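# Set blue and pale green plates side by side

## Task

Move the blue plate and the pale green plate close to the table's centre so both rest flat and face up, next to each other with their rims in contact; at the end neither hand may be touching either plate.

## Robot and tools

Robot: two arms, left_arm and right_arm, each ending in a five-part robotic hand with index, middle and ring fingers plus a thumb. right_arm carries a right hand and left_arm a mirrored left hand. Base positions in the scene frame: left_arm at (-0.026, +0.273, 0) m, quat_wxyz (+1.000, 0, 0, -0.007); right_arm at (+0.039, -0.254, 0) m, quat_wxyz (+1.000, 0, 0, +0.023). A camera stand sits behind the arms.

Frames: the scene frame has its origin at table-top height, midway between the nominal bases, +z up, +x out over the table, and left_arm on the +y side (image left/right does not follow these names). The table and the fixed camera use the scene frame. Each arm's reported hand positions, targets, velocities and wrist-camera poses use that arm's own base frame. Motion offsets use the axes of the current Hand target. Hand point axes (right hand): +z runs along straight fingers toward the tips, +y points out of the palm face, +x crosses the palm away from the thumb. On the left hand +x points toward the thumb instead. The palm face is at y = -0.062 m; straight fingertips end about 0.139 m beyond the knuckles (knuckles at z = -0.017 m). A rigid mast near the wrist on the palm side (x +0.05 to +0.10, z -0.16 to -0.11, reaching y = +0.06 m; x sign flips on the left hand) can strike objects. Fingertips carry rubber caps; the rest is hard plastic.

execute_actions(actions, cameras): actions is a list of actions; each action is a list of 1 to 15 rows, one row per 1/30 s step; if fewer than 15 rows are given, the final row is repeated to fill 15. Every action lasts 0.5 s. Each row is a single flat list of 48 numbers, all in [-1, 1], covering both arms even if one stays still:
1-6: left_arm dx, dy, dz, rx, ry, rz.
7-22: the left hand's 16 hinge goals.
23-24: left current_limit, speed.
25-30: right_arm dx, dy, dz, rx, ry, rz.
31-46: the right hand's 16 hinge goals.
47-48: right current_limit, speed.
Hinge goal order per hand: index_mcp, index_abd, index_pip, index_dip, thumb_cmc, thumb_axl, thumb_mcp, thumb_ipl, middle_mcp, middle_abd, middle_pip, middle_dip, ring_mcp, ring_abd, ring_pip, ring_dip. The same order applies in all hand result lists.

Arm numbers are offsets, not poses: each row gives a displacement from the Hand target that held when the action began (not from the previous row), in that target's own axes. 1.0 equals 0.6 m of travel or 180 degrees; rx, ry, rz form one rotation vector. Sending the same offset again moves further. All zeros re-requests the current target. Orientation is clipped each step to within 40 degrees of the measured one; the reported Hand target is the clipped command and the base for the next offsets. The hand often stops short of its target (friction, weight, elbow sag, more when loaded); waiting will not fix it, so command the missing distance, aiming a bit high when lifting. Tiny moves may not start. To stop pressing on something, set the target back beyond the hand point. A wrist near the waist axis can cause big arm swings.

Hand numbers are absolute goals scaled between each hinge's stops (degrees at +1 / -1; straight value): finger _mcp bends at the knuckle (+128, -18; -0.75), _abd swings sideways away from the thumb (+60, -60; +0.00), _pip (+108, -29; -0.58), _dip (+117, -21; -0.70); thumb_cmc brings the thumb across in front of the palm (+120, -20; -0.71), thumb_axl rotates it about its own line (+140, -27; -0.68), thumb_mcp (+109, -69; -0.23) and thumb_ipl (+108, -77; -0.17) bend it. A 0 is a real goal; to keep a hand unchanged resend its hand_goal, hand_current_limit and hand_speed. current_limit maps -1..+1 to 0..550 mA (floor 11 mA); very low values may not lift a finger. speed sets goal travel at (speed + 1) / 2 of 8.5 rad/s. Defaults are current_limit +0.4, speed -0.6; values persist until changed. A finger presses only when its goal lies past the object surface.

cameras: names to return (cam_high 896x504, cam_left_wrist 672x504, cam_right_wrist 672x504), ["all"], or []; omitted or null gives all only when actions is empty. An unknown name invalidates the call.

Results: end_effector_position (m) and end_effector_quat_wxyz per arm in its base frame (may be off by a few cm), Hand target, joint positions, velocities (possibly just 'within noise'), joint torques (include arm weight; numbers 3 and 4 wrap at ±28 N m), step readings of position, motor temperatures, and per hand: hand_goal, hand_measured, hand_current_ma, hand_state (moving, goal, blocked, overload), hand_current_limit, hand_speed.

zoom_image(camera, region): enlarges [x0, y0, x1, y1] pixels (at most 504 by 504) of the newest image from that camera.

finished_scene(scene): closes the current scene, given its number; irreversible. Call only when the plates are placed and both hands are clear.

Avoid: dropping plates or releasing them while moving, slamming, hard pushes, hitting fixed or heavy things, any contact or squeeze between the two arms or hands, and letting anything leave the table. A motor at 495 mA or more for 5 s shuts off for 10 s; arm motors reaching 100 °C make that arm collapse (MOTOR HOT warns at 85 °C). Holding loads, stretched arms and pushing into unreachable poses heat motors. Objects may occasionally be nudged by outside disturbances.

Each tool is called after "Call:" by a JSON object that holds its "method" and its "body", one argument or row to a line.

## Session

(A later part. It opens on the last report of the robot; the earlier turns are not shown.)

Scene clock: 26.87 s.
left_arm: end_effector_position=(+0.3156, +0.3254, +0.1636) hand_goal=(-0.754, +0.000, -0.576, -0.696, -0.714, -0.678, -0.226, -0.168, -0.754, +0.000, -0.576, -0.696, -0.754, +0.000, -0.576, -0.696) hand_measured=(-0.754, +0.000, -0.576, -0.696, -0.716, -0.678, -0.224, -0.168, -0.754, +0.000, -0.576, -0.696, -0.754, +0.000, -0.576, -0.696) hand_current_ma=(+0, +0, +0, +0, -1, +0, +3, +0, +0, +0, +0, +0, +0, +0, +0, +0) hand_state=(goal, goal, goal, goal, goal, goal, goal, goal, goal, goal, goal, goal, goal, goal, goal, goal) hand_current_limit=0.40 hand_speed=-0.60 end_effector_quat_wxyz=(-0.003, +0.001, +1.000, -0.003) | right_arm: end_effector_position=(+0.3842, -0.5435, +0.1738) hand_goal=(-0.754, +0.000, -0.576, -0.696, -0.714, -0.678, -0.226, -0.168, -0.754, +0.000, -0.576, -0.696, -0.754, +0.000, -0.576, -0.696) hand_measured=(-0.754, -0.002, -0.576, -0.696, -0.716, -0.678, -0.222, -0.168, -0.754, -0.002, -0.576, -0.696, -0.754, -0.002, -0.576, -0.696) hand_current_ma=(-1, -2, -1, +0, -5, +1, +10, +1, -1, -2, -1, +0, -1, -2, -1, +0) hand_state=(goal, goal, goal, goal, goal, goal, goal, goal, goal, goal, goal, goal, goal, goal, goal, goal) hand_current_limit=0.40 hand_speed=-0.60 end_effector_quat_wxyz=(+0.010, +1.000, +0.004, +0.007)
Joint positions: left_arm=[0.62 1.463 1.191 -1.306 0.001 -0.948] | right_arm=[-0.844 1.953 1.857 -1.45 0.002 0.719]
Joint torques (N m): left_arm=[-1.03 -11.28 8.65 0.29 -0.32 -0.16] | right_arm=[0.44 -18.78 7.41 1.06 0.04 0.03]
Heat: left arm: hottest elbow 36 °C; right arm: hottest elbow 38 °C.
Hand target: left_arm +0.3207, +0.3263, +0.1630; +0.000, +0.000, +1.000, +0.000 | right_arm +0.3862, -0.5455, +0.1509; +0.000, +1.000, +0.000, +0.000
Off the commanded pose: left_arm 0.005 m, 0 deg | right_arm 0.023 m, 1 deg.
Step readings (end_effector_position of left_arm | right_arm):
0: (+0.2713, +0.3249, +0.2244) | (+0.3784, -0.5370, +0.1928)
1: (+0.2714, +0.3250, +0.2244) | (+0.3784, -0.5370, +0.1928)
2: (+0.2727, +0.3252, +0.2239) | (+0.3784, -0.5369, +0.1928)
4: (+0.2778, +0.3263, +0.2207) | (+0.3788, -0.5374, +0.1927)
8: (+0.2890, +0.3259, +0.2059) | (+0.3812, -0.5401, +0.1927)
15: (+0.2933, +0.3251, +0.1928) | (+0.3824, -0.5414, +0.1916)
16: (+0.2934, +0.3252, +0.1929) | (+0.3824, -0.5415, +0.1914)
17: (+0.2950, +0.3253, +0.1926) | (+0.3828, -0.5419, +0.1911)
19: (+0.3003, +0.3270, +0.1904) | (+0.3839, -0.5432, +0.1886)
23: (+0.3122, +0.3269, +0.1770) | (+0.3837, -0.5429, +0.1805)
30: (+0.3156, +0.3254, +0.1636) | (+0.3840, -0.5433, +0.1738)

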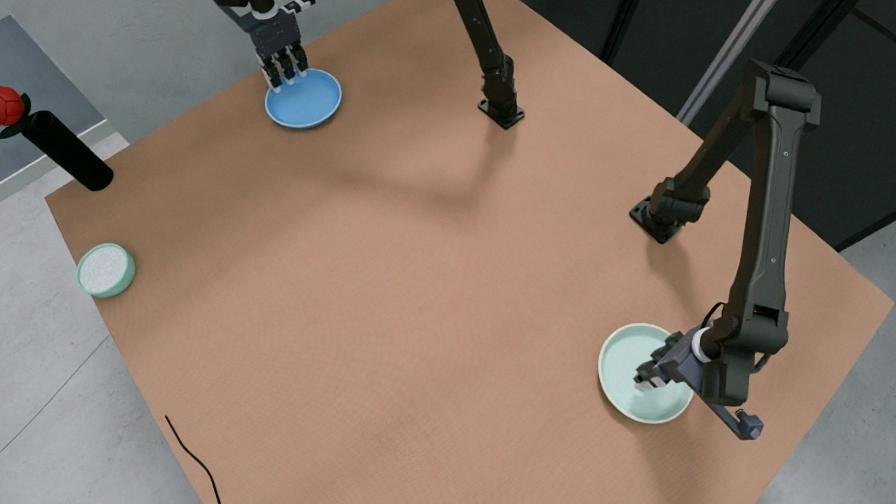

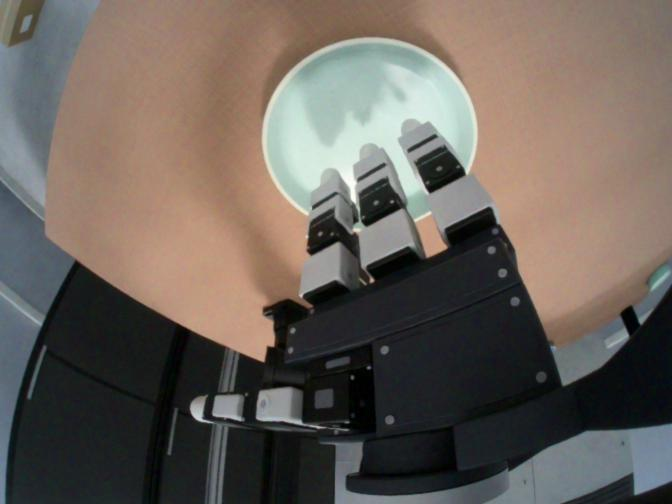

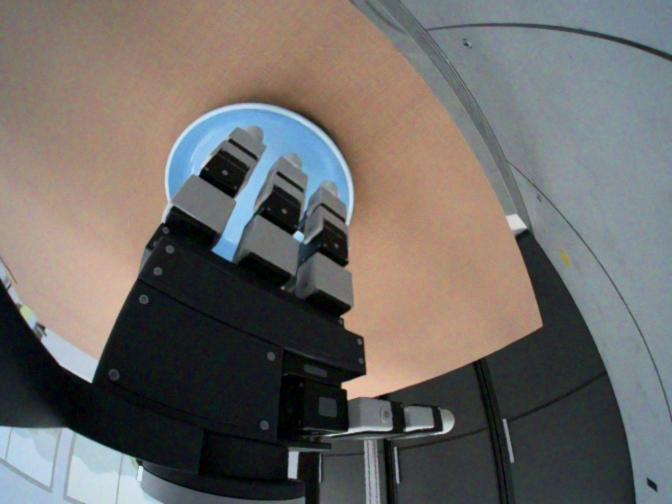

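Call:
{"method": "execute_actions", "body": {
  "actions": [
    [[0,0,0.02,0,0,0,-0.754,0,-0.576,-0.696,-0.714,-0.678,-0.226,-0.168,-0.754,0,-0.576,-0.696,-0.754,0,-0.576,-0.696,0.4,-0.6,0,0,0.02,0,0,0,-0.754,0,-0.576,-0.696,-0.714,-0.678,-0.226,-0.168,-0.754,0,-0.576,-0.696,-0.754,0,-0.576,-0.696,0.4,-0.6]],
    [[0,0,0.0,0,0,0,-0.754,0,-0.576,-0.696,-0.714,-0.678,-0.226,-0.168,-0.754,0,-0.576,-0.696,-0.754,0,-0.576,-0.696,0.4,-0.6,0,0,0.02,0,0,0,-0.754,0,-0.576,-0.696,-0.714,-0.678,-0.226,-0.168,-0.754,0,-0.576,-0.696,-0.754,0,-0.576,-0.696,0.4,-0.6]]
  ],
  "cameras": ["all"]
}}

Call:
{"method": "zoom_image", "body": {
  "camera": "cam_high",
  "region": [220, 20, 380, 140]
}}

Call:
{"method": "zoom_image", "body": {
  "camera": "cam_right_wrist",
  "region": [140, 80, 380, 260]
}}

Scene clock: 31.03 s.
left_arm: end_effector_position=(+0.3167, +0.3263, +0.1570) hand_goal=(-0.754, +0.000, -0.576, -0.696, -0.714, -0.678, -0.226, -0.168, -0.754, +0.000, -0.576, -0.696, -0.754, +0.000, -0.576, -0.696) hand_measured=(-0.754, +0.000, -0.576, -0.696, -0.716, -0.678, -0.224, -0.168, -0.754, +0.000, -0.576, -0.696, -0.754, +0.000, -0.576, -0.696) hand_current_ma=(+0, +0, +0, +0, -1, +0, +3, +0, +0, +0, +0, +0, +0, +0, +0, +0) hand_state=(goal, goal, goal, goal, goal, goal, goal, goal, goal, goal, goal, goal, goal, goal, goal, goal) hand_current_limit=0.40 hand_speed=-0.60 end_effector_quat_wxyz=(+0.003, +0.001, +1.000, +0.001) | right_arm: end_effector_position=(+0.3846, -0.5440, +0.1517) hand_goal=(-0.754, +0.000, -0.576, -0.696, -0.714, -0.678, -0.226, -0.168, -0.754, +0.000, -0.576, -0.696, -0.754, +0.000, -0.576, -0.696) hand_measured=(-0.754, -0.002, -0.576, -0.696, -0.716, -0.678, -0.222, -0.168, -0.754, -0.002, -0.576, -0.696, -0.754, -0.002, -0.576, -0.696) hand_current_ma=(-1, -2, -1, +0, -5, +1, +10, +1, -1, -2, -1, +0, -1, -2, -1, +0) hand_state=(goal, goal, goal, goal, goal, goal, goal, goal, goal, goal, goal, goal, goal, goal, goal, goal) hand_current_limit=0.40 hand_speed=-0.60 end_effector_quat_wxyz=(+0.011, +1.000, +0.004, +0.008)
Joint positions: left_arm=[0.62 1.464 1.172 -1.273 0.001 -0.949] | right_arm=[-0.844 1.962 1.812 -1.394 0.002 0.719]
Joint torques (N m): left_arm=[-1.03 -10.52 8.16 0.32 -0.32 -0.14] | right_arm=[0.5 -18.61 7.27 1.13 0.04 0.03]
Heat: left arm: hottest elbow 36 °C; right arm: hottest elbow 38 °C.
Hand target: left_arm +0.3207, +0.3264, +0.1509; +0.000, +0.000, +1.000, +0.000 | right_arm +0.3862, -0.5456, +0.1269; +0.000, +1.000, +0.000, +0.000
Off the commanded pose: left_arm 0.007 m, 0 deg | right_arm 0.025 m, 2 deg.
Step readings (end_effector_position of left_arm | right_arm):
0: (+0.3155, +0.3254, +0.1636) | (+0.3842, -0.5435, +0.1738)
1: (+0.3156, +0.3255, +0.1636) | (+0.3842, -0.5435, +0.1738)
2: (+0.3159, +0.3257, +0.1634) | (+0.3843, -0.5436, +0.1735)
4: (+0.3169, +0.3264, +0.1621) | (+0.3849, -0.5442, +0.1715)
8: (+0.3165, +0.3261, +0.1584) | (+0.3843, -0.5436, +0.1658)
15: (+0.3166, +0.3262, +0.1570) | (+0.3846, -0.5439, +0.1634)
16: (+0.3167, +0.3263, +0.1570) | (+0.3846, -0.5440, +0.1634)
17: (+0.3167, +0.3263, +0.1570) | (+0.3848, -0.5441, +0.1629)
19: (+0.3167, +0.3263, +0.1570) | (+0.3853, -0.5447, +0.1610)
23: (+0.3167, +0.3263, +0.1570) | (+0.3846, -0.5439, +0.1549)
30: (+0.3167, +0.3263, +0.1570) | (+0.3846, -0.5440, +0.1517)

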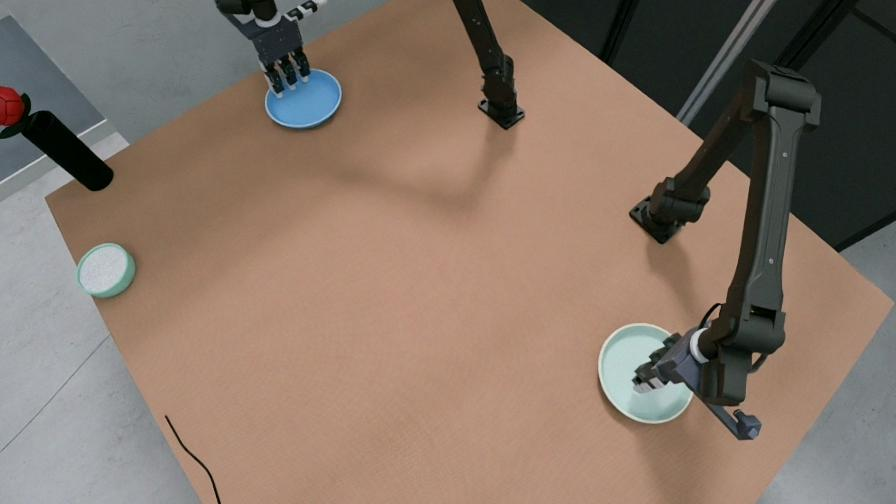

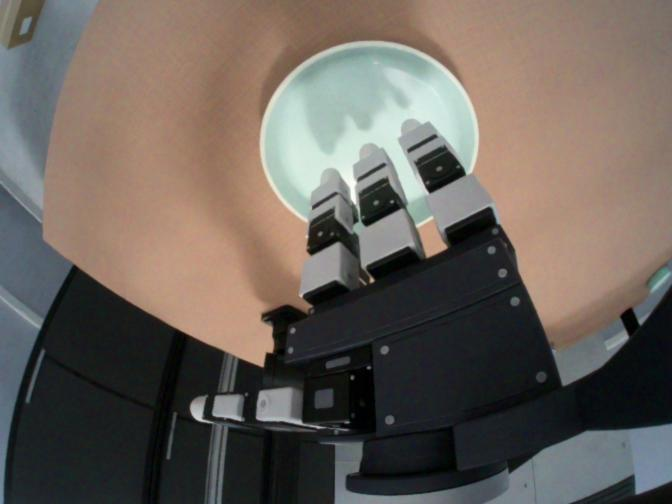

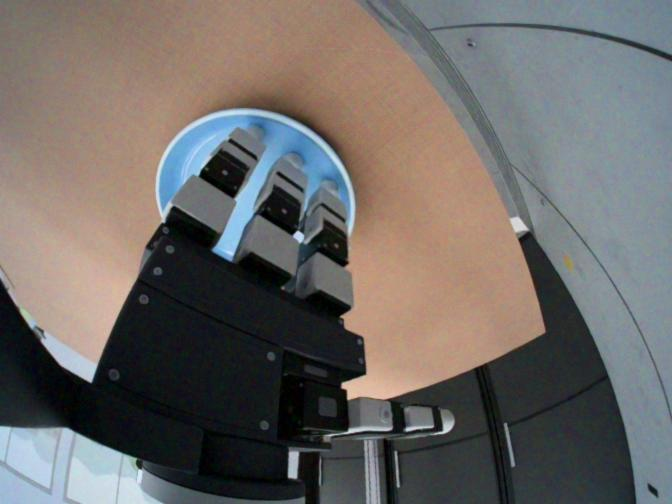

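Scaled by 3.150 from the camera's 896x504 image, which has a finer 1280x720 frame.

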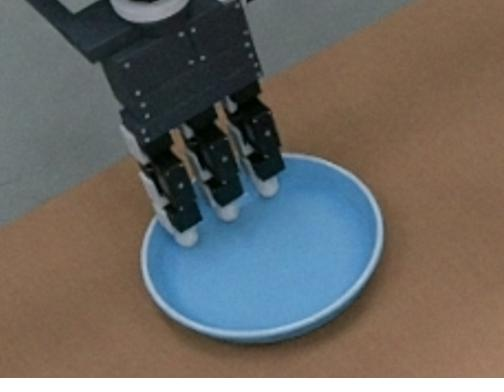

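Scaled by 2.100 from the camera's 672x504 image, which has a finer 960x720 frame.

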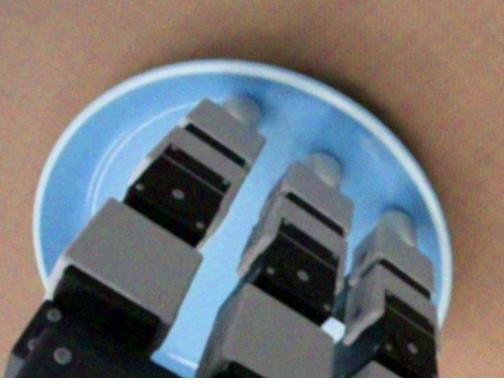

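Call:
{"method": "execute_actions", "body": {
  "actions": [
    [[0,0,0,0,0,0,-0.754,0,-0.576,-0.696,-0.714,-0.678,-0.226,-0.168,-0.754,0,-0.576,-0.696,-0.754,0,-0.576,-0.696,0.4,-0.6,0,0,0.033,0,0,0,-0.754,0,-0.576,-0.696,-0.714,-0.678,-0.226,-0.168,-0.754,0,-0.576,-0.696,-0.754,0,-0.576,-0.696,0.4,-0.6]],
    [[0,0,0.0,0,0,0,-0.754,0,-0.576,-0.696,-0.714,-0.678,-0.226,-0.168,-0.754,0,-0.576,-0.696,-0.754,0,-0.576,-0.696,0.4,-0.6,0,-0.05,0,0,0,0,-0.754,0,-0.576,-0.696,-0.714,-0.678,-0.226,-0.168,-0.754,0,-0.576,-0.696,-0.754,0,-0.576,-0.696,0.4,-0.6]],
    [[0,0,0.0,0,0,0,-0.754,0,-0.576,-0.696,-0.714,-0.678,-0.226,-0.168,-0.754,0,-0.576,-0.696,-0.754,0,-0.576,-0.696,0.4,-0.6,0,-0.05,0,0,0,0,-0.754,0,-0.576,-0.696,-0.714,-0.678,-0.226,-0.168,-0.754,0,-0.576,-0.696,-0.754,0,-0.576,-0.696,0.4,-0.6]],
    [[0,0,0.0,0,0,0,-0.754,0,-0.576,-0.696,-0.714,-0.678,-0.226,-0.168,-0.754,0,-0.576,-0.696,-0.754,0,-0.576,-0.696,0.4,-0.6,0,-0.05,0,0,0,0,-0.754,0,-0.576,-0.696,-0.714,-0.678,-0.226,-0.168,-0.754,0,-0.576,-0.696,-0.754,0,-0.576,-0.696,0.4,-0.6]]
  ],
  "cameras": ["cam_high","cam_right_wrist"]
}}

Call:
{"method": "zoom_image", "body": {
  "camera": "cam_high",
  "region": [220, 20, 380, 140]
}}

Scene clock: 34.63 s.
left_arm: end_effector_position=(+0.3167, +0.3263, +0.1570) hand_goal=(-0.754, +0.000, -0.576, -0.696, -0.714, -0.678, -0.226, -0.168, -0.754, +0.000, -0.576, -0.696, -0.754, +0.000, -0.576, -0.696) hand_measured=(-0.754, +0.000, -0.576, -0.696, -0.716, -0.678, -0.224, -0.168, -0.754, +0.000, -0.576, -0.696, -0.754, +0.000, -0.576, -0.696) hand_current_ma=(+0, +0, +0, +0, -1, +0, +3, +0, +0, +0, +0, +0, +0, +0, +0, +0) hand_state=(goal, goal, goal, goal, goal, goal, goal, goal, goal, goal, goal, goal, goal, goal, goal, goal) hand_current_limit=0.40 hand_speed=-0.60 end_effector_quat_wxyz=(+0.003, +0.001, +1.000, +0.001) | right_arm: end_effector_position=(+0.3809, -0.4829, +0.1481) hand_goal=(-0.754, +0.000, -0.576, -0.696, -0.714, -0.678, -0.226, -0.168, -0.754, +0.000, -0.576, -0.696, -0.754, +0.000, -0.576, -0.696) hand_measured=(-0.674, +0.000, -0.534, -0.672, -0.716, -0.678, -0.222, -0.168, -0.704, -0.002, -0.544, -0.678, -0.734, -0.004, -0.564, -0.690) hand_current_ma=(+332, +0, +144, +71, -4, +1, +10, +1, +185, -4, +104, +51, +63, -6, +32, +14) hand_state=(blocked, goal, blocked, blocked, goal, goal, goal, goal, blocked, goal, blocked, goal, goal, goal, goal, goal) hand_current_limit=0.40 hand_speed=-0.60 end_effector_quat_wxyz=(+0.040, +0.999, -0.007, +0.020)
Joint positions: left_arm=[0.62 1.464 1.172 -1.273 0.001 -0.949] | right_arm=[-0.767 1.809 1.561 -1.239 0.031 0.817]
Joint torques (N m): left_arm=[-0.97 -10.75 8.21 0.29 -0.31 -0.14] | right_arm=[2.9 -16.21 4.68 0.23 -1.04 0.12]
Heat: left arm: hottest elbow 36 °C; right arm: hottest elbow 38 °C.
Hand target: left_arm +0.3207, +0.3264, +0.1509; +0.000, +0.000, +1.000, +0.000 | right_arm +0.3861, -0.4555, +0.1068; +0.000, +1.000, +0.000, +0.000
Off the commanded pose: left_arm 0.007 m, 0 deg | right_arm 0.049 m, 5 deg.
Step readings (end_effector_position of left_arm | right_arm):
0: (+0.3167, +0.3263, +0.1570) | (+0.3846, -0.5440, +0.1517)
1: (+0.3167, +0.3263, +0.1570) | (+0.3846, -0.5440, +0.1516)
2: (+0.3167, +0.3263, +0.1570) | (+0.3846, -0.5440, +0.1508)
4: (+0.3167, +0.3263, +0.1570) | (+0.3849, -0.5446, +0.1492)
8: (+0.3167, +0.3263, +0.1570) | (+0.3853, -0.5458, +0.1489)
15: (+0.3167, +0.3263, +0.1570) | (+0.3853, -0.5460, +0.1492)
16: (+0.3167, +0.3263, +0.1570) | (+0.3851, -0.5458, +0.1490)
17: (+0.3167, +0.3263, +0.1570) | (+0.3846, -0.5449, +0.1484)
19: (+0.3167, +0.3263, +0.1570) | (+0.3842, -0.5404, +0.1494)
23: (+0.3167, +0.3263, +0.1570) | (+0.3830, -0.5309, +0.1496)
30: (+0.3167, +0.3263, +0.1570) | (+0.3840, -0.5275, +0.1495)
31: (+0.3167, +0.3263, +0.1570) | (+0.3837, -0.5272, +0.1494)
32: (+0.3167, +0.3263, +0.1570) | (+0.3833, -0.5263, +0.1490)
34: (+0.3167, +0.3263, +0.1570) | (+0.3814, -0.5220, +0.1496)
38: (+0.3167, +0.3263, +0.1570) | (+0.3815, -0.5130, +0.1491)
45: (+0.3167, +0.3263, +0.1570) | (+0.3811, -0.5107, +0.1490)
46: (+0.3167, +0.3263, +0.1570) | (+0.3809, -0.5105, +0.1490)
47: (+0.3167, +0.3263, +0.1570) | (+0.3807, -0.5094, +0.1486)
49: (+0.3167, +0.3263, +0.1570) | (+0.3794, -0.5052, +0.1488)
53: (+0.3167, +0.3263, +0.1570) | (+0.3794, -0.4909, +0.1484)
60: (+0.3167, +0.3263, +0.1570) | (+0.3812, -0.4831, +0.1482)
Images, in order (width x height): cam_high 896x504, cam_right_wrist 672x504.

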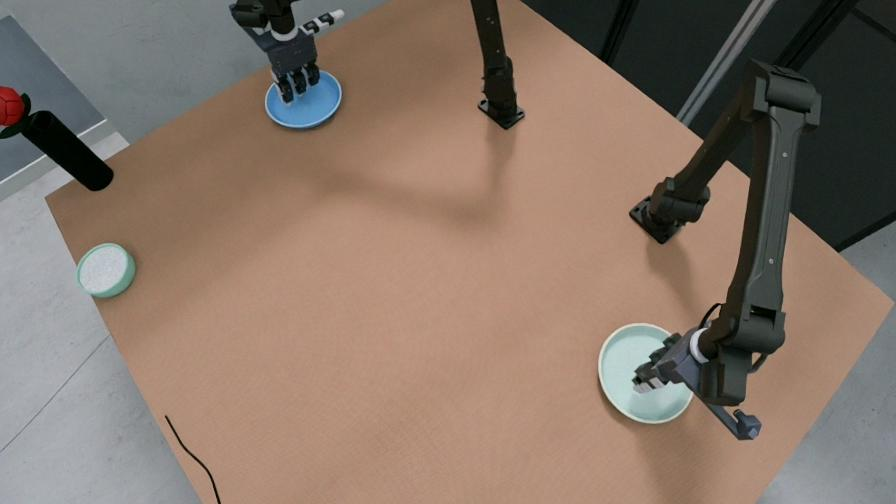

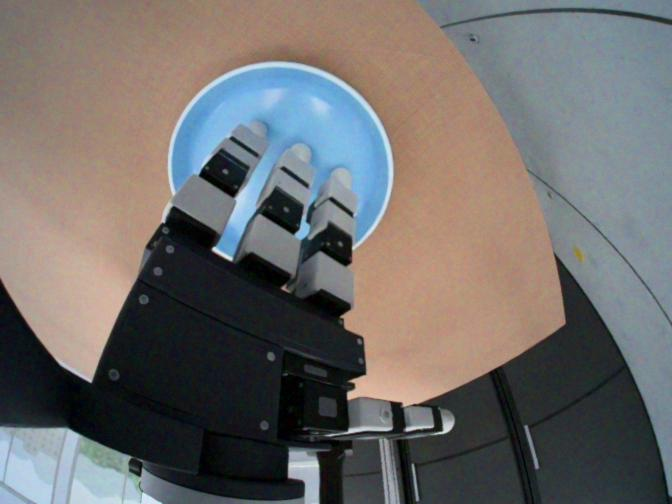

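Scaled by 3.150 from the camera's 896x504 image, which has a finer 1280x720 frame.

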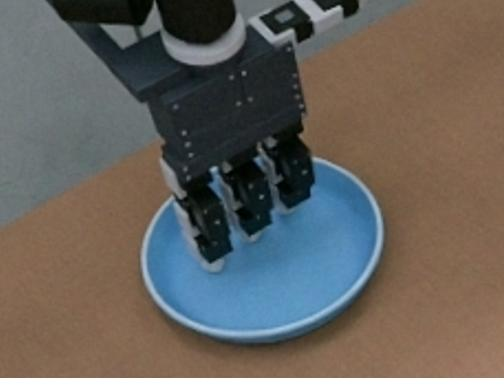

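Call:
{"method": "execute_actions", "body": {
  "actions": [
    [[0,0,0,0,0,0,-0.754,0,-0.576,-0.696,-0.714,-0.678,-0.226,-0.168,-0.754,0,-0.576,-0.696,-0.754,0,-0.576,-0.696,0.4,-0.6,0,0,-0.03,0,0,0,-0.754,0,-0.576,-0.696,-0.714,-0.678,-0.226,-0.168,-0.754,0,-0.576,-0.696,-0.754,0,-0.576,-0.696,0.4,-0.6]],
    [[0,0,0.0,0,0,0,-0.754,0,-0.576,-0.696,-0.714,-0.678,-0.226,-0.168,-0.754,0,-0.576,-0.696,-0.754,0,-0.576,-0.696,0.4,-0.6,0,-0.05,0,0,0,0,-0.754,0,-0.576,-0.696,-0.714,-0.678,-0.226,-0.168,-0.754,0,-0.576,-0.696,-0.754,0,-0.576,-0.696,0.4,-0.6]],
    [[0,0,0.0,0,0,0,-0.754,0,-0.576,-0.696,-0.714,-0.678,-0.226,-0.168,-0.754,0,-0.576,-0.696,-0.754,0,-0.576,-0.696,0.4,-0.6,0,-0.05,0,0,0,0,-0.754,0,-0.576,-0.696,-0.714,-0.678,-0.226,-0.168,-0.754,0,-0.576,-0.696,-0.754,0,-0.576,-0.696,0.4,-0.6]]
  ],
  "cameras": ["cam_high","cam_right_wrist"]
}}

Call:
{"method": "zoom_image", "body": {
  "camera": "cam_high",
  "region": [220, 20, 380, 140]
}}

Scene clock: 36.90 s.
left_arm: end_effector_position=(+0.3167, +0.3263, +0.1570) hand_goal=(-0.754, +0.000, -0.576, -0.696, -0.714, -0.678, -0.226, -0.168, -0.754, +0.000, -0.576, -0.696, -0.754, +0.000, -0.576, -0.696) hand_measured=(-0.754, +0.000, -0.576, -0.696, -0.716, -0.678, -0.224, -0.168, -0.754, +0.000, -0.576, -0.696, -0.754, +0.000, -0.576, -0.696) hand_current_ma=(+0, +0, +0, +0, -1, +0, +3, +0, +0, +0, +0, +0, +0, +0, +0, +0) hand_state=(goal, goal, goal, goal, goal, goal, goal, goal, goal, goal, goal, goal, goal, goal, goal, goal) hand_current_limit=0.40 hand_speed=-0.60 end_effector_quat_wxyz=(+0.003, +0.001, +1.000, +0.001) | right_arm: end_effector_position=(+0.3854, -0.4146, +0.1469) hand_goal=(-0.754, +0.000, -0.576, -0.696, -0.714, -0.678, -0.226, -0.168, -0.754, +0.000, -0.576, -0.696, -0.754, +0.000, -0.576, -0.696) hand_measured=(-0.686, -0.002, -0.538, -0.674, -0.716, -0.678, -0.222, -0.168, -0.706, -0.002, -0.544, -0.678, -0.726, -0.004, -0.560, -0.688) hand_current_ma=(+268, -3, +125, +70, -4, +1, +10, +1, +177, -4, +104, +51, +93, -7, +48, +22) hand_state=(blocked, goal, blocked, blocked, goal, goal, goal, goal, blocked, goal, blocked, goal, blocked, goal, goal, goal) hand_current_limit=0.40 hand_speed=-0.60 end_effector_quat_wxyz=(+0.024, +1.000, -0.006, +0.012)
Joint positions: left_arm=[0.62 1.464 1.172 -1.273 0.001 -0.949] | right_arm=[-0.67 1.722 1.445 -1.245 0.023 0.912]
Joint torques (N m): left_arm=[-1.2 -10.34 8.18 0.29 -0.32 -0.15] | right_arm=[2.08 -16.38 5.39 0.29 -0.77 0.03]
Heat: left arm: hottest elbow 36 °C; right arm: hottest elbow 38 °C.
Hand target: left_arm +0.3207, +0.3264, +0.1509; +0.000, +0.000, +1.000, +0.000 | right_arm +0.3862, -0.3956, +0.1249; +0.000, +1.000, +0.000, +0.000
Off the commanded pose: left_arm 0.007 m, 0 deg | right_arm 0.029 m, 3 deg.
Step readings (end_effector_position of left_arm | right_arm):
0: (+0.3167, +0.3263, +0.1570) | (+0.3809, -0.4829, +0.1481)
1: (+0.3167, +0.3263, +0.1570) | (+0.3809, -0.4829, +0.1483)
2: (+0.3167, +0.3263, +0.1570) | (+0.3809, -0.4829, +0.1485)
4: (+0.3167, +0.3263, +0.1570) | (+0.3809, -0.4829, +0.1485)
8: (+0.3167, +0.3263, +0.1570) | (+0.3806, -0.4820, +0.1487)
15: (+0.3167, +0.3263, +0.1570) | (+0.3806, -0.4803, +0.1485)
16: (+0.3167, +0.3263, +0.1570) | (+0.3806, -0.4803, +0.1485)
17: (+0.3167, +0.3263, +0.1570) | (+0.3809, -0.4797, +0.1492)
19: (+0.3167, +0.3263, +0.1570) | (+0.3806, -0.4753, +0.1487)
23: (+0.3167, +0.3263, +0.1570) | (+0.3827, -0.4582, +0.1487)
30: (+0.3167, +0.3263, +0.1570) | (+0.3869, -0.4474, +0.1482)
31: (+0.3167, +0.3263, +0.1570) | (+0.3868, -0.4472, +0.1482)
32: (+0.3167, +0.3263, +0.1570) | (+0.3860, -0.4461, +0.1477)
34: (+0.3167, +0.3263, +0.1570) | (+0.3837, -0.4414, +0.1476)
38: (+0.3167, +0.3263, +0.1570) | (+0.3831, -0.4237, +0.1473)
45: (+0.3167, +0.3263, +0.1570) | (+0.3857, -0.4147, +0.1469)
Images, in order (width x height): cam_high 896x504, cam_right_wrist 672x504.

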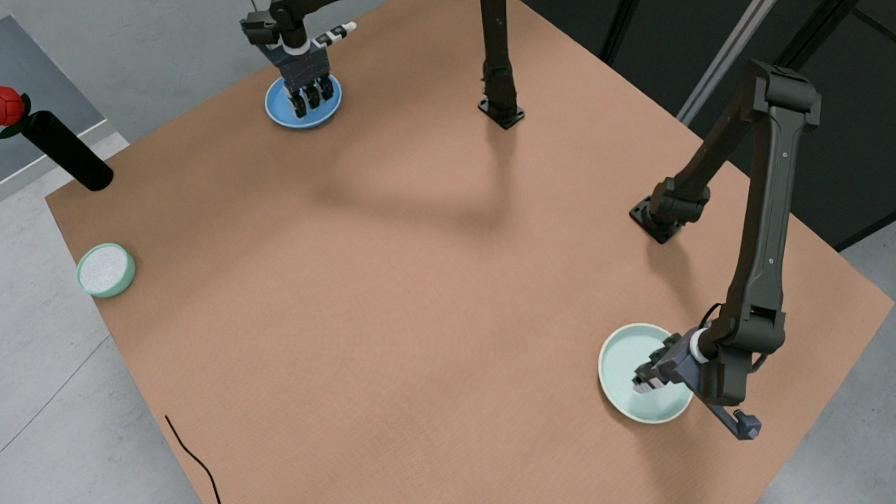

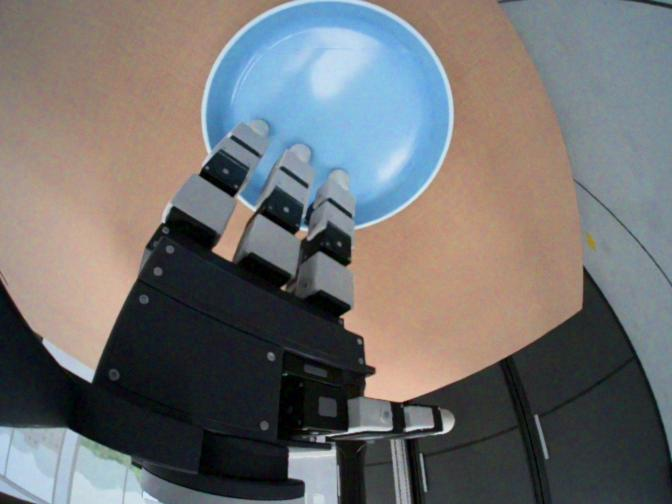

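Scaled by 3.150 from the camera's 896x504 image, which has a finer 1280x720 frame.

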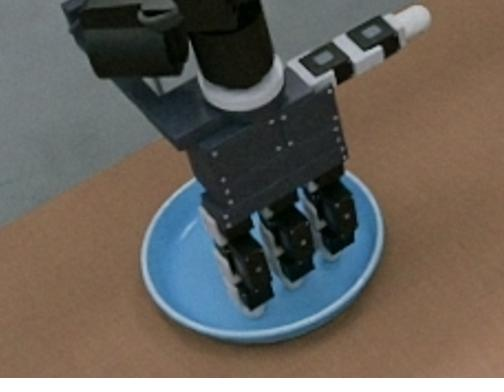

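Call:
{"method": "execute_actions", "body": {
  "actions": [
    [[0,0,0,0,0,0,-0.754,0,-0.576,-0.696,-0.714,-0.678,-0.226,-0.168,-0.754,0,-0.576,-0.696,-0.754,0,-0.576,-0.696,0.4,-0.6,0,-0.05,-0.008,0,0,0,-0.754,0,-0.576,-0.696,-0.714,-0.678,-0.226,-0.168,-0.754,0,-0.576,-0.696,-0.754,0,-0.576,-0.696,0.4,-0.6]],
    [[0,0,0.0,0,0,0,-0.754,0,-0.576,-0.696,-0.714,-0.678,-0.226,-0.168,-0.754,0,-0.576,-0.696,-0.754,0,-0.576,-0.696,0.4,-0.6,0,-0.05,0,0,0,0,-0.754,0,-0.576,-0.696,-0.714,-0.678,-0.226,-0.168,-0.754,0,-0.576,-0.696,-0.754,0,-0.576,-0.696,0.4,-0.6]],
    [[0,0,0.0,0,0,0,-0.754,0,-0.576,-0.696,-0.714,-0.678,-0.226,-0.168,-0.754,0,-0.576,-0.696,-0.754,0,-0.576,-0.696,0.4,-0.6,0,-0.05,0,0,0,0,-0.754,0,-0.576,-0.696,-0.714,-0.678,-0.226,-0.168,-0.754,0,-0.576,-0.696,-0.754,0,-0.576,-0.696,0.4,-0.6]]
  ],
  "cameras": ["cam_high","cam_right_wrist"]
}}

Call:
{"method": "zoom_image", "body": {
  "camera": "cam_high",
  "region": [220, 20, 380, 140]
}}

Scene clock: 39.23 s.
left_arm: end_effector_position=(+0.3167, +0.3263, +0.1570) hand_goal=(-0.754, +0.000, -0.576, -0.696, -0.714, -0.678, -0.226, -0.168, -0.754, +0.000, -0.576, -0.696, -0.754, +0.000, -0.576, -0.696) hand_measured=(-0.754, +0.000, -0.576, -0.696, -0.716, -0.678, -0.224, -0.168, -0.754, +0.000, -0.576, -0.696, -0.754, +0.000, -0.576, -0.696) hand_current_ma=(+0, +0, +0, +0, -1, +0, +3, +0, +0, +0, +0, +0, +0, +0, +0, +0) hand_state=(goal, goal, goal, goal, goal, goal, goal, goal, goal, goal, goal, goal, goal, goal, goal, goal) hand_current_limit=0.40 hand_speed=-0.60 end_effector_quat_wxyz=(+0.003, +0.001, +1.000, +0.001) | right_arm: end_effector_position=(+0.3869, -0.3239, +0.1462) hand_goal=(-0.754, +0.000, -0.576, -0.696, -0.714, -0.678, -0.226, -0.168, -0.754, +0.000, -0.576, -0.696, -0.754, +0.000, -0.576, -0.696) hand_measured=(-0.696, +0.004, -0.544, -0.678, -0.716, -0.678, -0.222, -0.168, -0.730, -0.002, -0.558, -0.684, -0.708, -0.008, -0.548, -0.682) hand_current_ma=(+221, +10, +101, +55, -4, +1, +10, +1, +79, -5, +49, +30, +171, -15, +88, +39) hand_state=(blocked, goal, blocked, goal, goal, goal, goal, goal, blocked, goal, goal, goal, blocked, goal, blocked, goal) hand_current_limit=0.40 hand_speed=-0.60 end_effector_quat_wxyz=(+0.021, +1.000, -0.008, +0.011)
Joint positions: left_arm=[0.62 1.464 1.172 -1.273 0.001 -0.949] | right_arm=[-0.517 1.603 1.293 -1.221 0.026 1.069]
Joint torques (N m): left_arm=[-1.32 -10.64 8.18 0.28 -0.31 -0.14] | right_arm=[2.26 -14.68 5.61 0.24 -0.92 0.02]
Heat: left arm: hottest elbow 36 °C; right arm: hottest elbow 38 °C.
Hand target: left_arm +0.3207, +0.3264, +0.1509; +0.000, +0.000, +1.000, +0.000 | right_arm +0.3862, -0.3056, +0.1296; +0.000, +1.000, +0.000, +0.000
Off the commanded pose: left_arm 0.007 m, 0 deg | right_arm 0.025 m, 3 deg.
Step readings (end_effector_position of left_arm | right_arm):
0: (+0.3167, +0.3263, +0.1570) | (+0.3854, -0.4146, +0.1469)
1: (+0.3167, +0.3263, +0.1570) | (+0.3853, -0.4145, +0.1469)
2: (+0.3167, +0.3263, +0.1570) | (+0.3847, -0.4136, +0.1465)
4: (+0.3167, +0.3263, +0.1570) | (+0.3831, -0.4092, +0.1468)
8: (+0.3167, +0.3263, +0.1570) | (+0.3838, -0.3923, +0.1468)
15: (+0.3167, +0.3263, +0.1570) | (+0.3862, -0.3839, +0.1468)
16: (+0.3167, +0.3263, +0.1570) | (+0.3860, -0.3837, +0.1468)
17: (+0.3167, +0.3263, +0.1570) | (+0.3853, -0.3829, +0.1464)
19: (+0.3167, +0.3263, +0.1570) | (+0.3838, -0.3797, +0.1467)
23: (+0.3167, +0.3263, +0.1570) | (+0.3830, -0.3664, +0.1471)
30: (+0.3167, +0.3263, +0.1570) | (+0.3864, -0.3546, +0.1467)
31: (+0.3167, +0.3263, +0.1570) | (+0.3862, -0.3545, +0.1466)
32: (+0.3167, +0.3263, +0.1570) | (+0.3856, -0.3536, +0.1464)
34: (+0.3167, +0.3263, +0.1570) | (+0.3844, -0.3501, +0.1464)
38: (+0.3167, +0.3263, +0.1570) | (+0.3843, -0.3358, +0.1465)
45: (+0.3167, +0.3263, +0.1570) | (+0.3872, -0.3241, +0.1462)
Images, in order (width x height): cam_high 896x504, cam_right_wrist 672x504.

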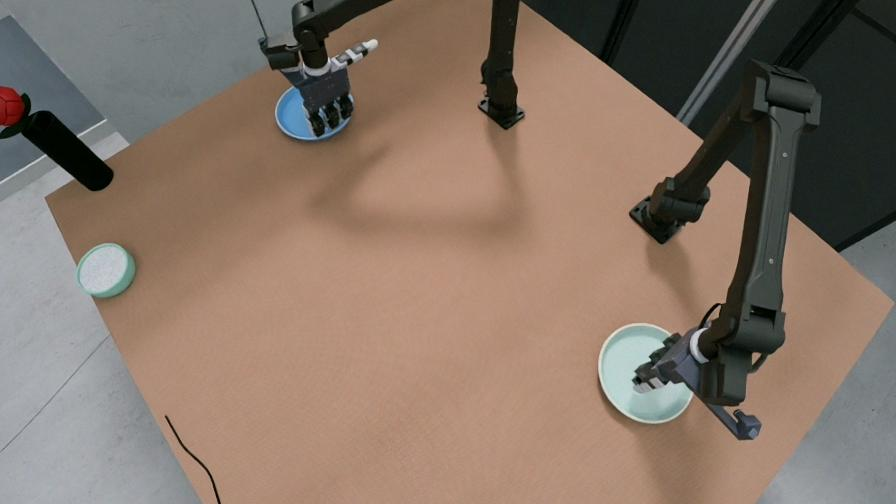

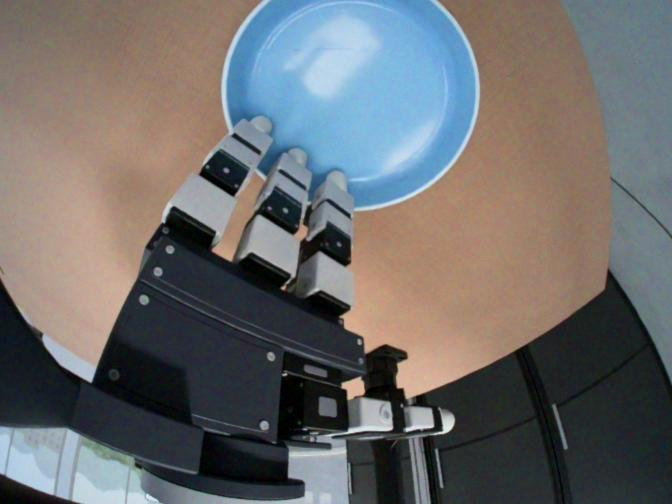

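Scaled by 3.150 from the camera's 896x504 image, which has a finer 1280x720 frame.

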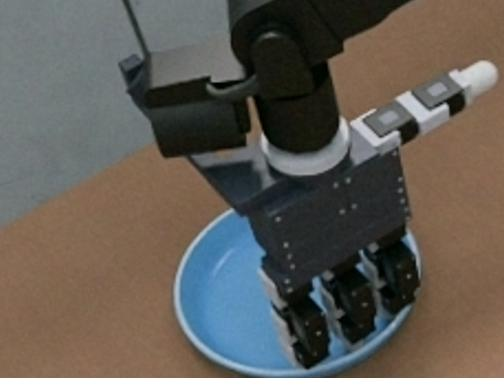

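Call:
{"method": "execute_actions", "body": {
  "actions": [
    [[0,0,0,0,0,0,-0.754,0,-0.576,-0.696,-0.714,-0.678,-0.226,-0.168,-0.754,0,-0.576,-0.696,-0.754,0,-0.576,-0.696,0.4,-0.6,-0.0025,-0.06,-0.005,0,0,-0.011,-0.754,0,-0.576,-0.696,-0.714,-0.678,-0.226,-0.168,-0.754,0,-0.576,-0.696,-0.754,0,-0.576,-0.696,0.4,-0.6]],
    [[0,0,0.0,0,0,0,-0.754,0,-0.576,-0.696,-0.714,-0.678,-0.226,-0.168,-0.754,0,-0.576,-0.696,-0.754,0,-0.576,-0.696,0.4,-0.6,-0.0004,-0.06,0,0,0,-0.011,-0.754,0,-0.576,-0.696,-0.714,-0.678,-0.226,-0.168,-0.754,0,-0.576,-0.696,-0.754,0,-0.576,-0.696,0.4,-0.6]],
    [[0,0,0.0,0,0,0,-0.754,0,-0.576,-0.696,-0.714,-0.678,-0.226,-0.168,-0.754,0,-0.576,-0.696,-0.754,0,-0.576,-0.696,0.4,-0.6,0.0017,-0.06,0,0,0,-0.011,-0.754,0,-0.576,-0.696,-0.714,-0.678,-0.226,-0.168,-0.754,0,-0.576,-0.696,-0.754,0,-0.576,-0.696,0.4,-0.6]],
    [[0,0,0.0,0,0,0,-0.754,0,-0.576,-0.696,-0.714,-0.678,-0.226,-0.168,-0.754,0,-0.576,-0.696,-0.754,0,-0.576,-0.696,0.4,-0.6,0.0038,-0.06,0,0,0,-0.011,-0.754,0,-0.576,-0.696,-0.714,-0.678,-0.226,-0.168,-0.754,0,-0.576,-0.696,-0.754,0,-0.576,-0.696,0.4,-0.6]]
  ],
  "cameras": ["cam_high","cam_right_wrist"]
}}

Call:
{"method": "zoom_image", "body": {
  "camera": "cam_high",
  "region": [270, 50, 430, 170]
}}

Scene clock: 42.77 s.
left_arm: end_effector_position=(+0.3167, +0.3263, +0.1570) hand_goal=(-0.754, +0.000, -0.576, -0.696, -0.714, -0.678, -0.226, -0.168, -0.754, +0.000, -0.576, -0.696, -0.754, +0.000, -0.576, -0.696) hand_measured=(-0.754, +0.000, -0.576, -0.696, -0.716, -0.678, -0.224, -0.168, -0.754, +0.000, -0.576, -0.696, -0.754, +0.000, -0.576, -0.696) hand_current_ma=(+0, +0, +0, +0, -1, +0, +3, +0, +0, +0, +0, +0, +0, +0, +0, +0) hand_state=(goal, goal, goal, goal, goal, goal, goal, goal, goal, goal, goal, goal, goal, goal, goal, goal) hand_current_limit=0.40 hand_speed=-0.60 end_effector_quat_wxyz=(+0.003, +0.001, +1.000, +0.001) | right_arm: end_effector_position=(+0.3858, -0.1752, +0.1446) hand_goal=(-0.754, +0.000, -0.576, -0.696, -0.714, -0.678, -0.226, -0.168, -0.754, +0.000, -0.576, -0.696, -0.754, +0.000, -0.576, -0.696) hand_measured=(-0.702, +0.006, -0.548, -0.680, -0.716, -0.678, -0.222, -0.168, -0.742, -0.002, -0.566, -0.690, -0.704, -0.008, -0.546, -0.680) hand_current_ma=(+194, +10, +87, +47, -3, +1, +10, +1, +37, -5, +23, +15, +190, -17, +98, +44) hand_state=(blocked, goal, blocked, goal, goal, goal, goal, goal, goal, goal, goal, goal, blocked, goal, blocked, goal) hand_current_limit=0.40 hand_speed=-0.60 end_effector_quat_wxyz=(+0.016, +0.998, +0.063, +0.011)
Joint positions: left_arm=[0.62 1.464 1.172 -1.273 0.001 -0.949] | right_arm=[-0.206 1.438 1.104 -1.206 0.025 1.238]
Joint torques (N m): left_arm=[-1.2 -10.64 8.23 0.32 -0.31 -0.17] | right_arm=[2.02 -12.04 5.86 0.25 -0.88 0.02]
Heat: left arm: hottest elbow 36 °C; right arm: hottest elbow 38 °C.
Hand target: left_arm +0.3207, +0.3264, +0.1509; +0.000, +0.000, +1.000, +0.000 | right_arm +0.3803, -0.1615, +0.1326; +0.000, +0.998, +0.069, +0.000
Off the commanded pose: left_arm 0.007 m, 0 deg | right_arm 0.019 m, 2 deg.
Step readings (end_effector_position of left_arm | right_arm):
0: (+0.3167, +0.3263, +0.1570) | (+0.3869, -0.3239, +0.1462)
1: (+0.3167, +0.3263, +0.1570) | (+0.3867, -0.3238, +0.1462)
2: (+0.3167, +0.3263, +0.1570) | (+0.3860, -0.3227, +0.1458)
4: (+0.3167, +0.3263, +0.1570) | (+0.3846, -0.3184, +0.1461)
8: (+0.3167, +0.3263, +0.1570) | (+0.3838, -0.3000, +0.1461)
15: (+0.3167, +0.3263, +0.1570) | (+0.3884, -0.2856, +0.1458)
16: (+0.3167, +0.3263, +0.1570) | (+0.3882, -0.2855, +0.1458)
17: (+0.3167, +0.3263, +0.1570) | (+0.3873, -0.2843, +0.1453)
19: (+0.3167, +0.3263, +0.1570) | (+0.3852, -0.2799, +0.1455)
23: (+0.3167, +0.3263, +0.1570) | (+0.3840, -0.2625, +0.1457)
30: (+0.3167, +0.3263, +0.1570) | (+0.3874, -0.2487, +0.1452)
31: (+0.3167, +0.3263, +0.1570) | (+0.3871, -0.2487, +0.1452)
32: (+0.3167, +0.3263, +0.1570) | (+0.3863, -0.2476, +0.1448)
34: (+0.3167, +0.3263, +0.1570) | (+0.3847, -0.2434, +0.1450)
38: (+0.3167, +0.3263, +0.1570) | (+0.3840, -0.2258, +0.1454)
45: (+0.3167, +0.3263, +0.1570) | (+0.3867, -0.2119, +0.1449)
46: (+0.3167, +0.3263, +0.1570) | (+0.3865, -0.2119, +0.1447)
47: (+0.3167, +0.3263, +0.1570) | (+0.3858, -0.2109, +0.1445)
49: (+0.3167, +0.3263, +0.1570) | (+0.3842, -0.2069, +0.1449)
53: (+0.3167, +0.3263, +0.1570) | (+0.3839, -0.1893, +0.1450)
60: (+0.3167, +0.3263, +0.1570) | (+0.3861, -0.1753, +0.1446)
Images, in order (width x height): cam_high 896x504, cam_right_wrist 672x504.

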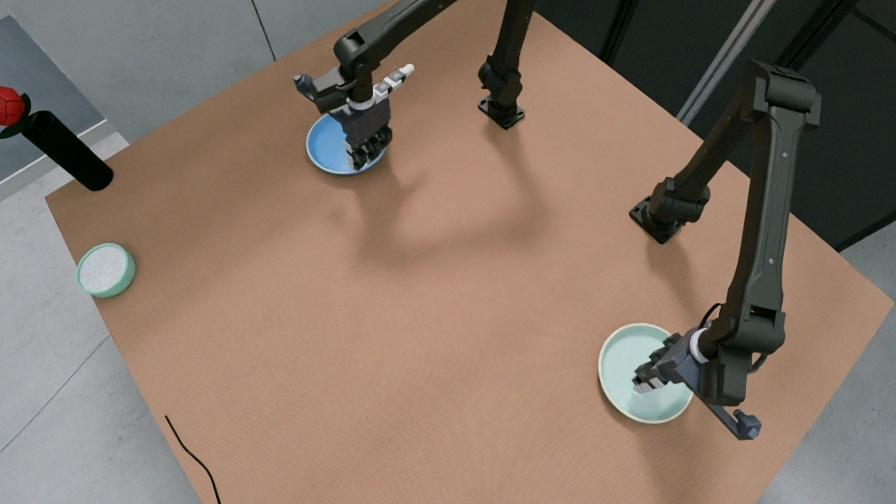

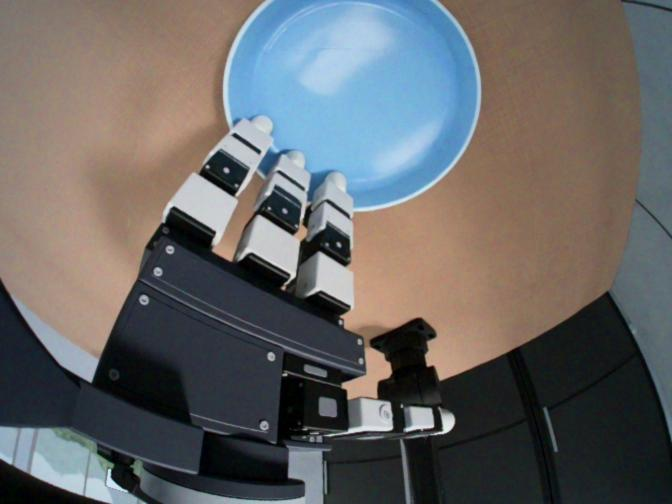

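Scaled by 3.150 from the camera's 896x504 image, which has a finer 1280x720 frame.

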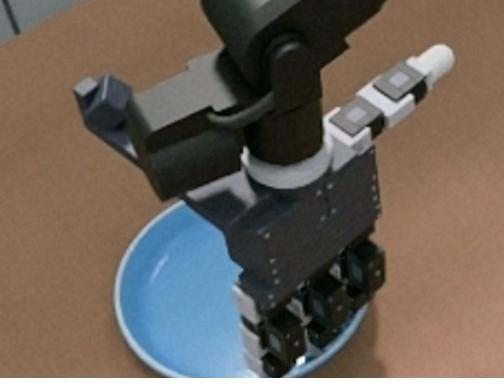

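Call:
{"method": "execute_actions", "body": {
  "actions": [
    [[0,0,0,0,0,0,-0.754,0,-0.576,-0.696,-0.714,-0.678,-0.226,-0.168,-0.754,0,-0.576,-0.696,-0.754,0,-0.576,-0.696,0.4,-0.6,0.0058,-0.0594,-0.005,0,0,-0.011,-0.754,0,-0.576,-0.696,-0.714,-0.678,-0.226,-0.168,-0.754,0,-0.576,-0.696,-0.754,0,-0.576,-0.696,0.4,-0.6]],
    [[0,0,0.0,0,0,0,-0.754,0,-0.576,-0.696,-0.714,-0.678,-0.226,-0.168,-0.754,0,-0.576,-0.696,-0.754,0,-0.576,-0.696,0.4,-0.6,0.0079,-0.059,0,0,0,-0.011,-0.754,0,-0.576,-0.696,-0.714,-0.678,-0.226,-0.168,-0.754,0,-0.576,-0.696,-0.754,0,-0.576,-0.696,0.4,-0.6]],
    [[0,0,0.0,0,0,0,-0.754,0,-0.576,-0.696,-0.714,-0.678,-0.226,-0.168,-0.754,0,-0.576,-0.696,-0.754,0,-0.576,-0.696,0.4,-0.6,0.01,-0.0587,0,0,0,-0.011,-0.754,0,-0.576,-0.696,-0.714,-0.678,-0.226,-0.168,-0.754,0,-0.576,-0.696,-0.754,0,-0.576,-0.696,0.4,-0.6]],
    [[0,0,0.0,0,0,0,-0.754,0,-0.576,-0.696,-0.714,-0.678,-0.226,-0.168,-0.754,0,-0.576,-0.696,-0.754,0,-0.576,-0.696,0.4,-0.6,0.012,-0.058,0,0,0,-0.011,-0.754,0,-0.576,-0.696,-0.714,-0.678,-0.226,-0.168,-0.754,0,-0.576,-0.696,-0.754,0,-0.576,-0.696,0.4,-0.6]],
    [[0,0,0.0,0,0,0,-0.754,0,-0.576,-0.696,-0.714,-0.678,-0.226,-0.168,-0.754,0,-0.576,-0.696,-0.754,0,-0.576,-0.696,0.4,-0.6,0.014,-0.0577,0,0,0,-0.011,-0.754,0,-0.576,-0.696,-0.714,-0.678,-0.226,-0.168,-0.754,0,-0.576,-0.696,-0.754,0,-0.576,-0.696,0.4,-0.6]]
  ],
  "cameras": ["cam_high","cam_right_wrist"]
}}

Scene clock: 46.23 s.
left_arm: end_effector_position=(+0.3167, +0.3263, +0.1570) hand_goal=(-0.754, +0.000, -0.576, -0.696, -0.714, -0.678, -0.226, -0.168, -0.754, +0.000, -0.576, -0.696, -0.754, +0.000, -0.576, -0.696) hand_measured=(-0.754, +0.000, -0.576, -0.696, -0.716, -0.678, -0.224, -0.168, -0.754, +0.000, -0.576, -0.696, -0.754, +0.000, -0.576, -0.696) hand_current_ma=(+0, +0, +0, +0, -1, +0, +3, +0, +0, +0, +0, +0, +0, +0, +0, +0) hand_state=(goal, goal, goal, goal, goal, goal, goal, goal, goal, goal, goal, goal, goal, goal, goal, goal) hand_current_limit=0.40 hand_speed=-0.60 end_effector_quat_wxyz=(+0.003, +0.001, +1.000, +0.001) | right_arm: end_effector_position=(+0.3792, +0.0072, +0.1436) hand_goal=(-0.754, +0.000, -0.576, -0.696, -0.714, -0.678, -0.226, -0.168, -0.754, +0.000, -0.576, -0.696, -0.754, +0.000, -0.576, -0.696) hand_measured=(-0.704, +0.002, -0.550, -0.680, -0.716, -0.678, -0.222, -0.168, -0.740, -0.004, -0.568, -0.690, -0.696, -0.010, -0.542, -0.678) hand_current_ma=(+192, +5, +83, +44, -3, +1, +10, +1, +42, -6, +21, +14, +221, -24, +114, +52) hand_state=(blocked, goal, blocked, goal, goal, goal, goal, goal, goal, goal, goal, goal, blocked, goal, blocked, goal) hand_current_limit=0.40 hand_speed=-0.60 end_effector_quat_wxyz=(+0.011, +0.988, +0.151, +0.013)
Joint positions: left_arm=[0.62 1.464 1.172 -1.273 0.001 -0.949] | right_arm=[0.26 1.39 1.055 -1.211 0.024 1.527]
Joint torques (N m): left_arm=[-1.32 -10.46 8.23 0.29 -0.34 -0.16] | right_arm=[1.85 -10.58 6.94 0.13 -0.88 0.03]
Heat: left arm: hottest elbow 36 °C; right arm: hottest elbow 38 °C.
Hand target: left_arm +0.3207, +0.3264, +0.1509; +0.000, +0.000, +1.000, +0.000 | right_arm +0.3734, +0.0167, +0.1355; +0.000, +0.988, +0.155, +0.000
Off the commanded pose: left_arm 0.007 m, 0 deg | right_arm 0.014 m, 2 deg.
Step readings (end_effector_position of left_arm | right_arm):
0: (+0.3167, +0.3263, +0.1570) | (+0.3858, -0.1752, +0.1446)
1: (+0.3167, +0.3263, +0.1570) | (+0.3857, -0.1752, +0.1446)
2: (+0.3167, +0.3263, +0.1570) | (+0.3853, -0.1743, +0.1443)
4: (+0.3167, +0.3263, +0.1570) | (+0.3841, -0.1708, +0.1450)
8: (+0.3167, +0.3263, +0.1570) | (+0.3847, -0.1527, +0.1448)
15: (+0.3167, +0.3263, +0.1570) | (+0.3865, -0.1380, +0.1444)
16: (+0.3167, +0.3263, +0.1570) | (+0.3864, -0.1380, +0.1444)
17: (+0.3167, +0.3263, +0.1570) | (+0.3860, -0.1371, +0.1441)
19: (+0.3167, +0.3263, +0.1570) | (+0.3850, -0.1341, +0.1448)
23: (+0.3167, +0.3263, +0.1570) | (+0.3851, -0.1162, +0.1447)
30: (+0.3167, +0.3263, +0.1570) | (+0.3857, -0.1015, +0.1442)
31: (+0.3167, +0.3263, +0.1570) | (+0.3856, -0.1015, +0.1442)
32: (+0.3167, +0.3263, +0.1570) | (+0.3854, -0.1007, +0.1441)
34: (+0.3167, +0.3263, +0.1570) | (+0.3848, -0.0975, +0.1447)
38: (+0.3167, +0.3263, +0.1570) | (+0.3849, -0.0796, +0.1445)
45: (+0.3167, +0.3263, +0.1570) | (+0.3849, -0.0651, +0.1439)
46: (+0.3167, +0.3263, +0.1570) | (+0.3848, -0.0651, +0.1439)
47: (+0.3167, +0.3263, +0.1570) | (+0.3846, -0.0641, +0.1439)
49: (+0.3167, +0.3263, +0.1570) | (+0.3844, -0.0608, +0.1446)
53: (+0.3167, +0.3263, +0.1570) | (+0.3845, -0.0424, +0.1444)
60: (+0.3167, +0.3263, +0.1570) | (+0.3838, -0.0286, +0.1438)
61: (+0.3167, +0.3263, +0.1570) | (+0.3837, -0.0286, +0.1438)
62: (+0.3167, +0.3263, +0.1570) | (+0.3834, -0.0278, +0.1438)
64: (+0.3167, +0.3263, +0.1570) | (+0.3829, -0.0243, +0.1444)
68: (+0.3167, +0.3263, +0.1570) | (+0.3813, -0.0062, +0.1442)
75: (+0.3167, +0.3263, +0.1570) | (+0.3795, +0.0072, +0.1436)
Images, in order (width x height): cam_high 896x504, cam_right_wrist 672x504.

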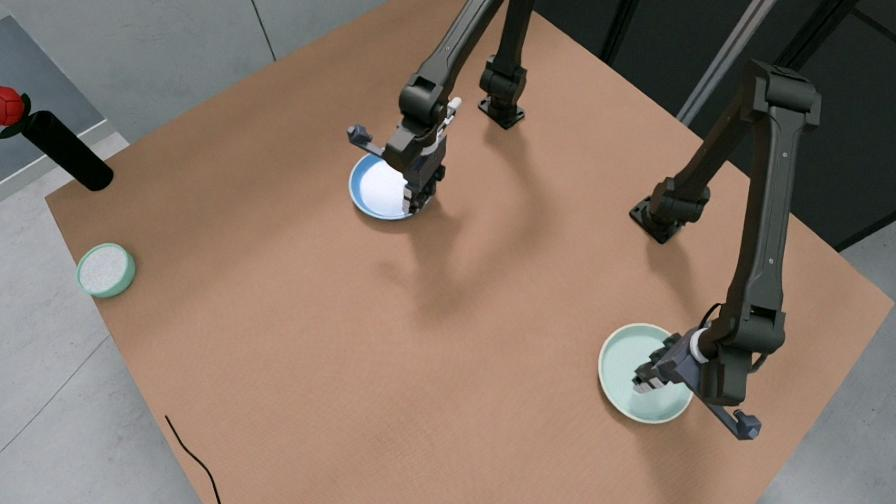

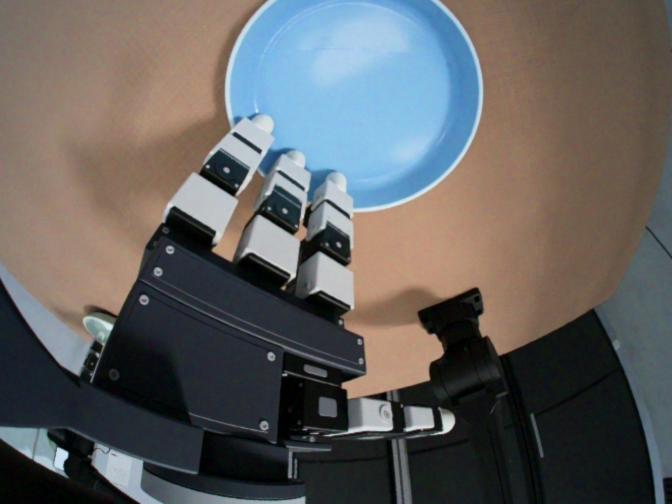

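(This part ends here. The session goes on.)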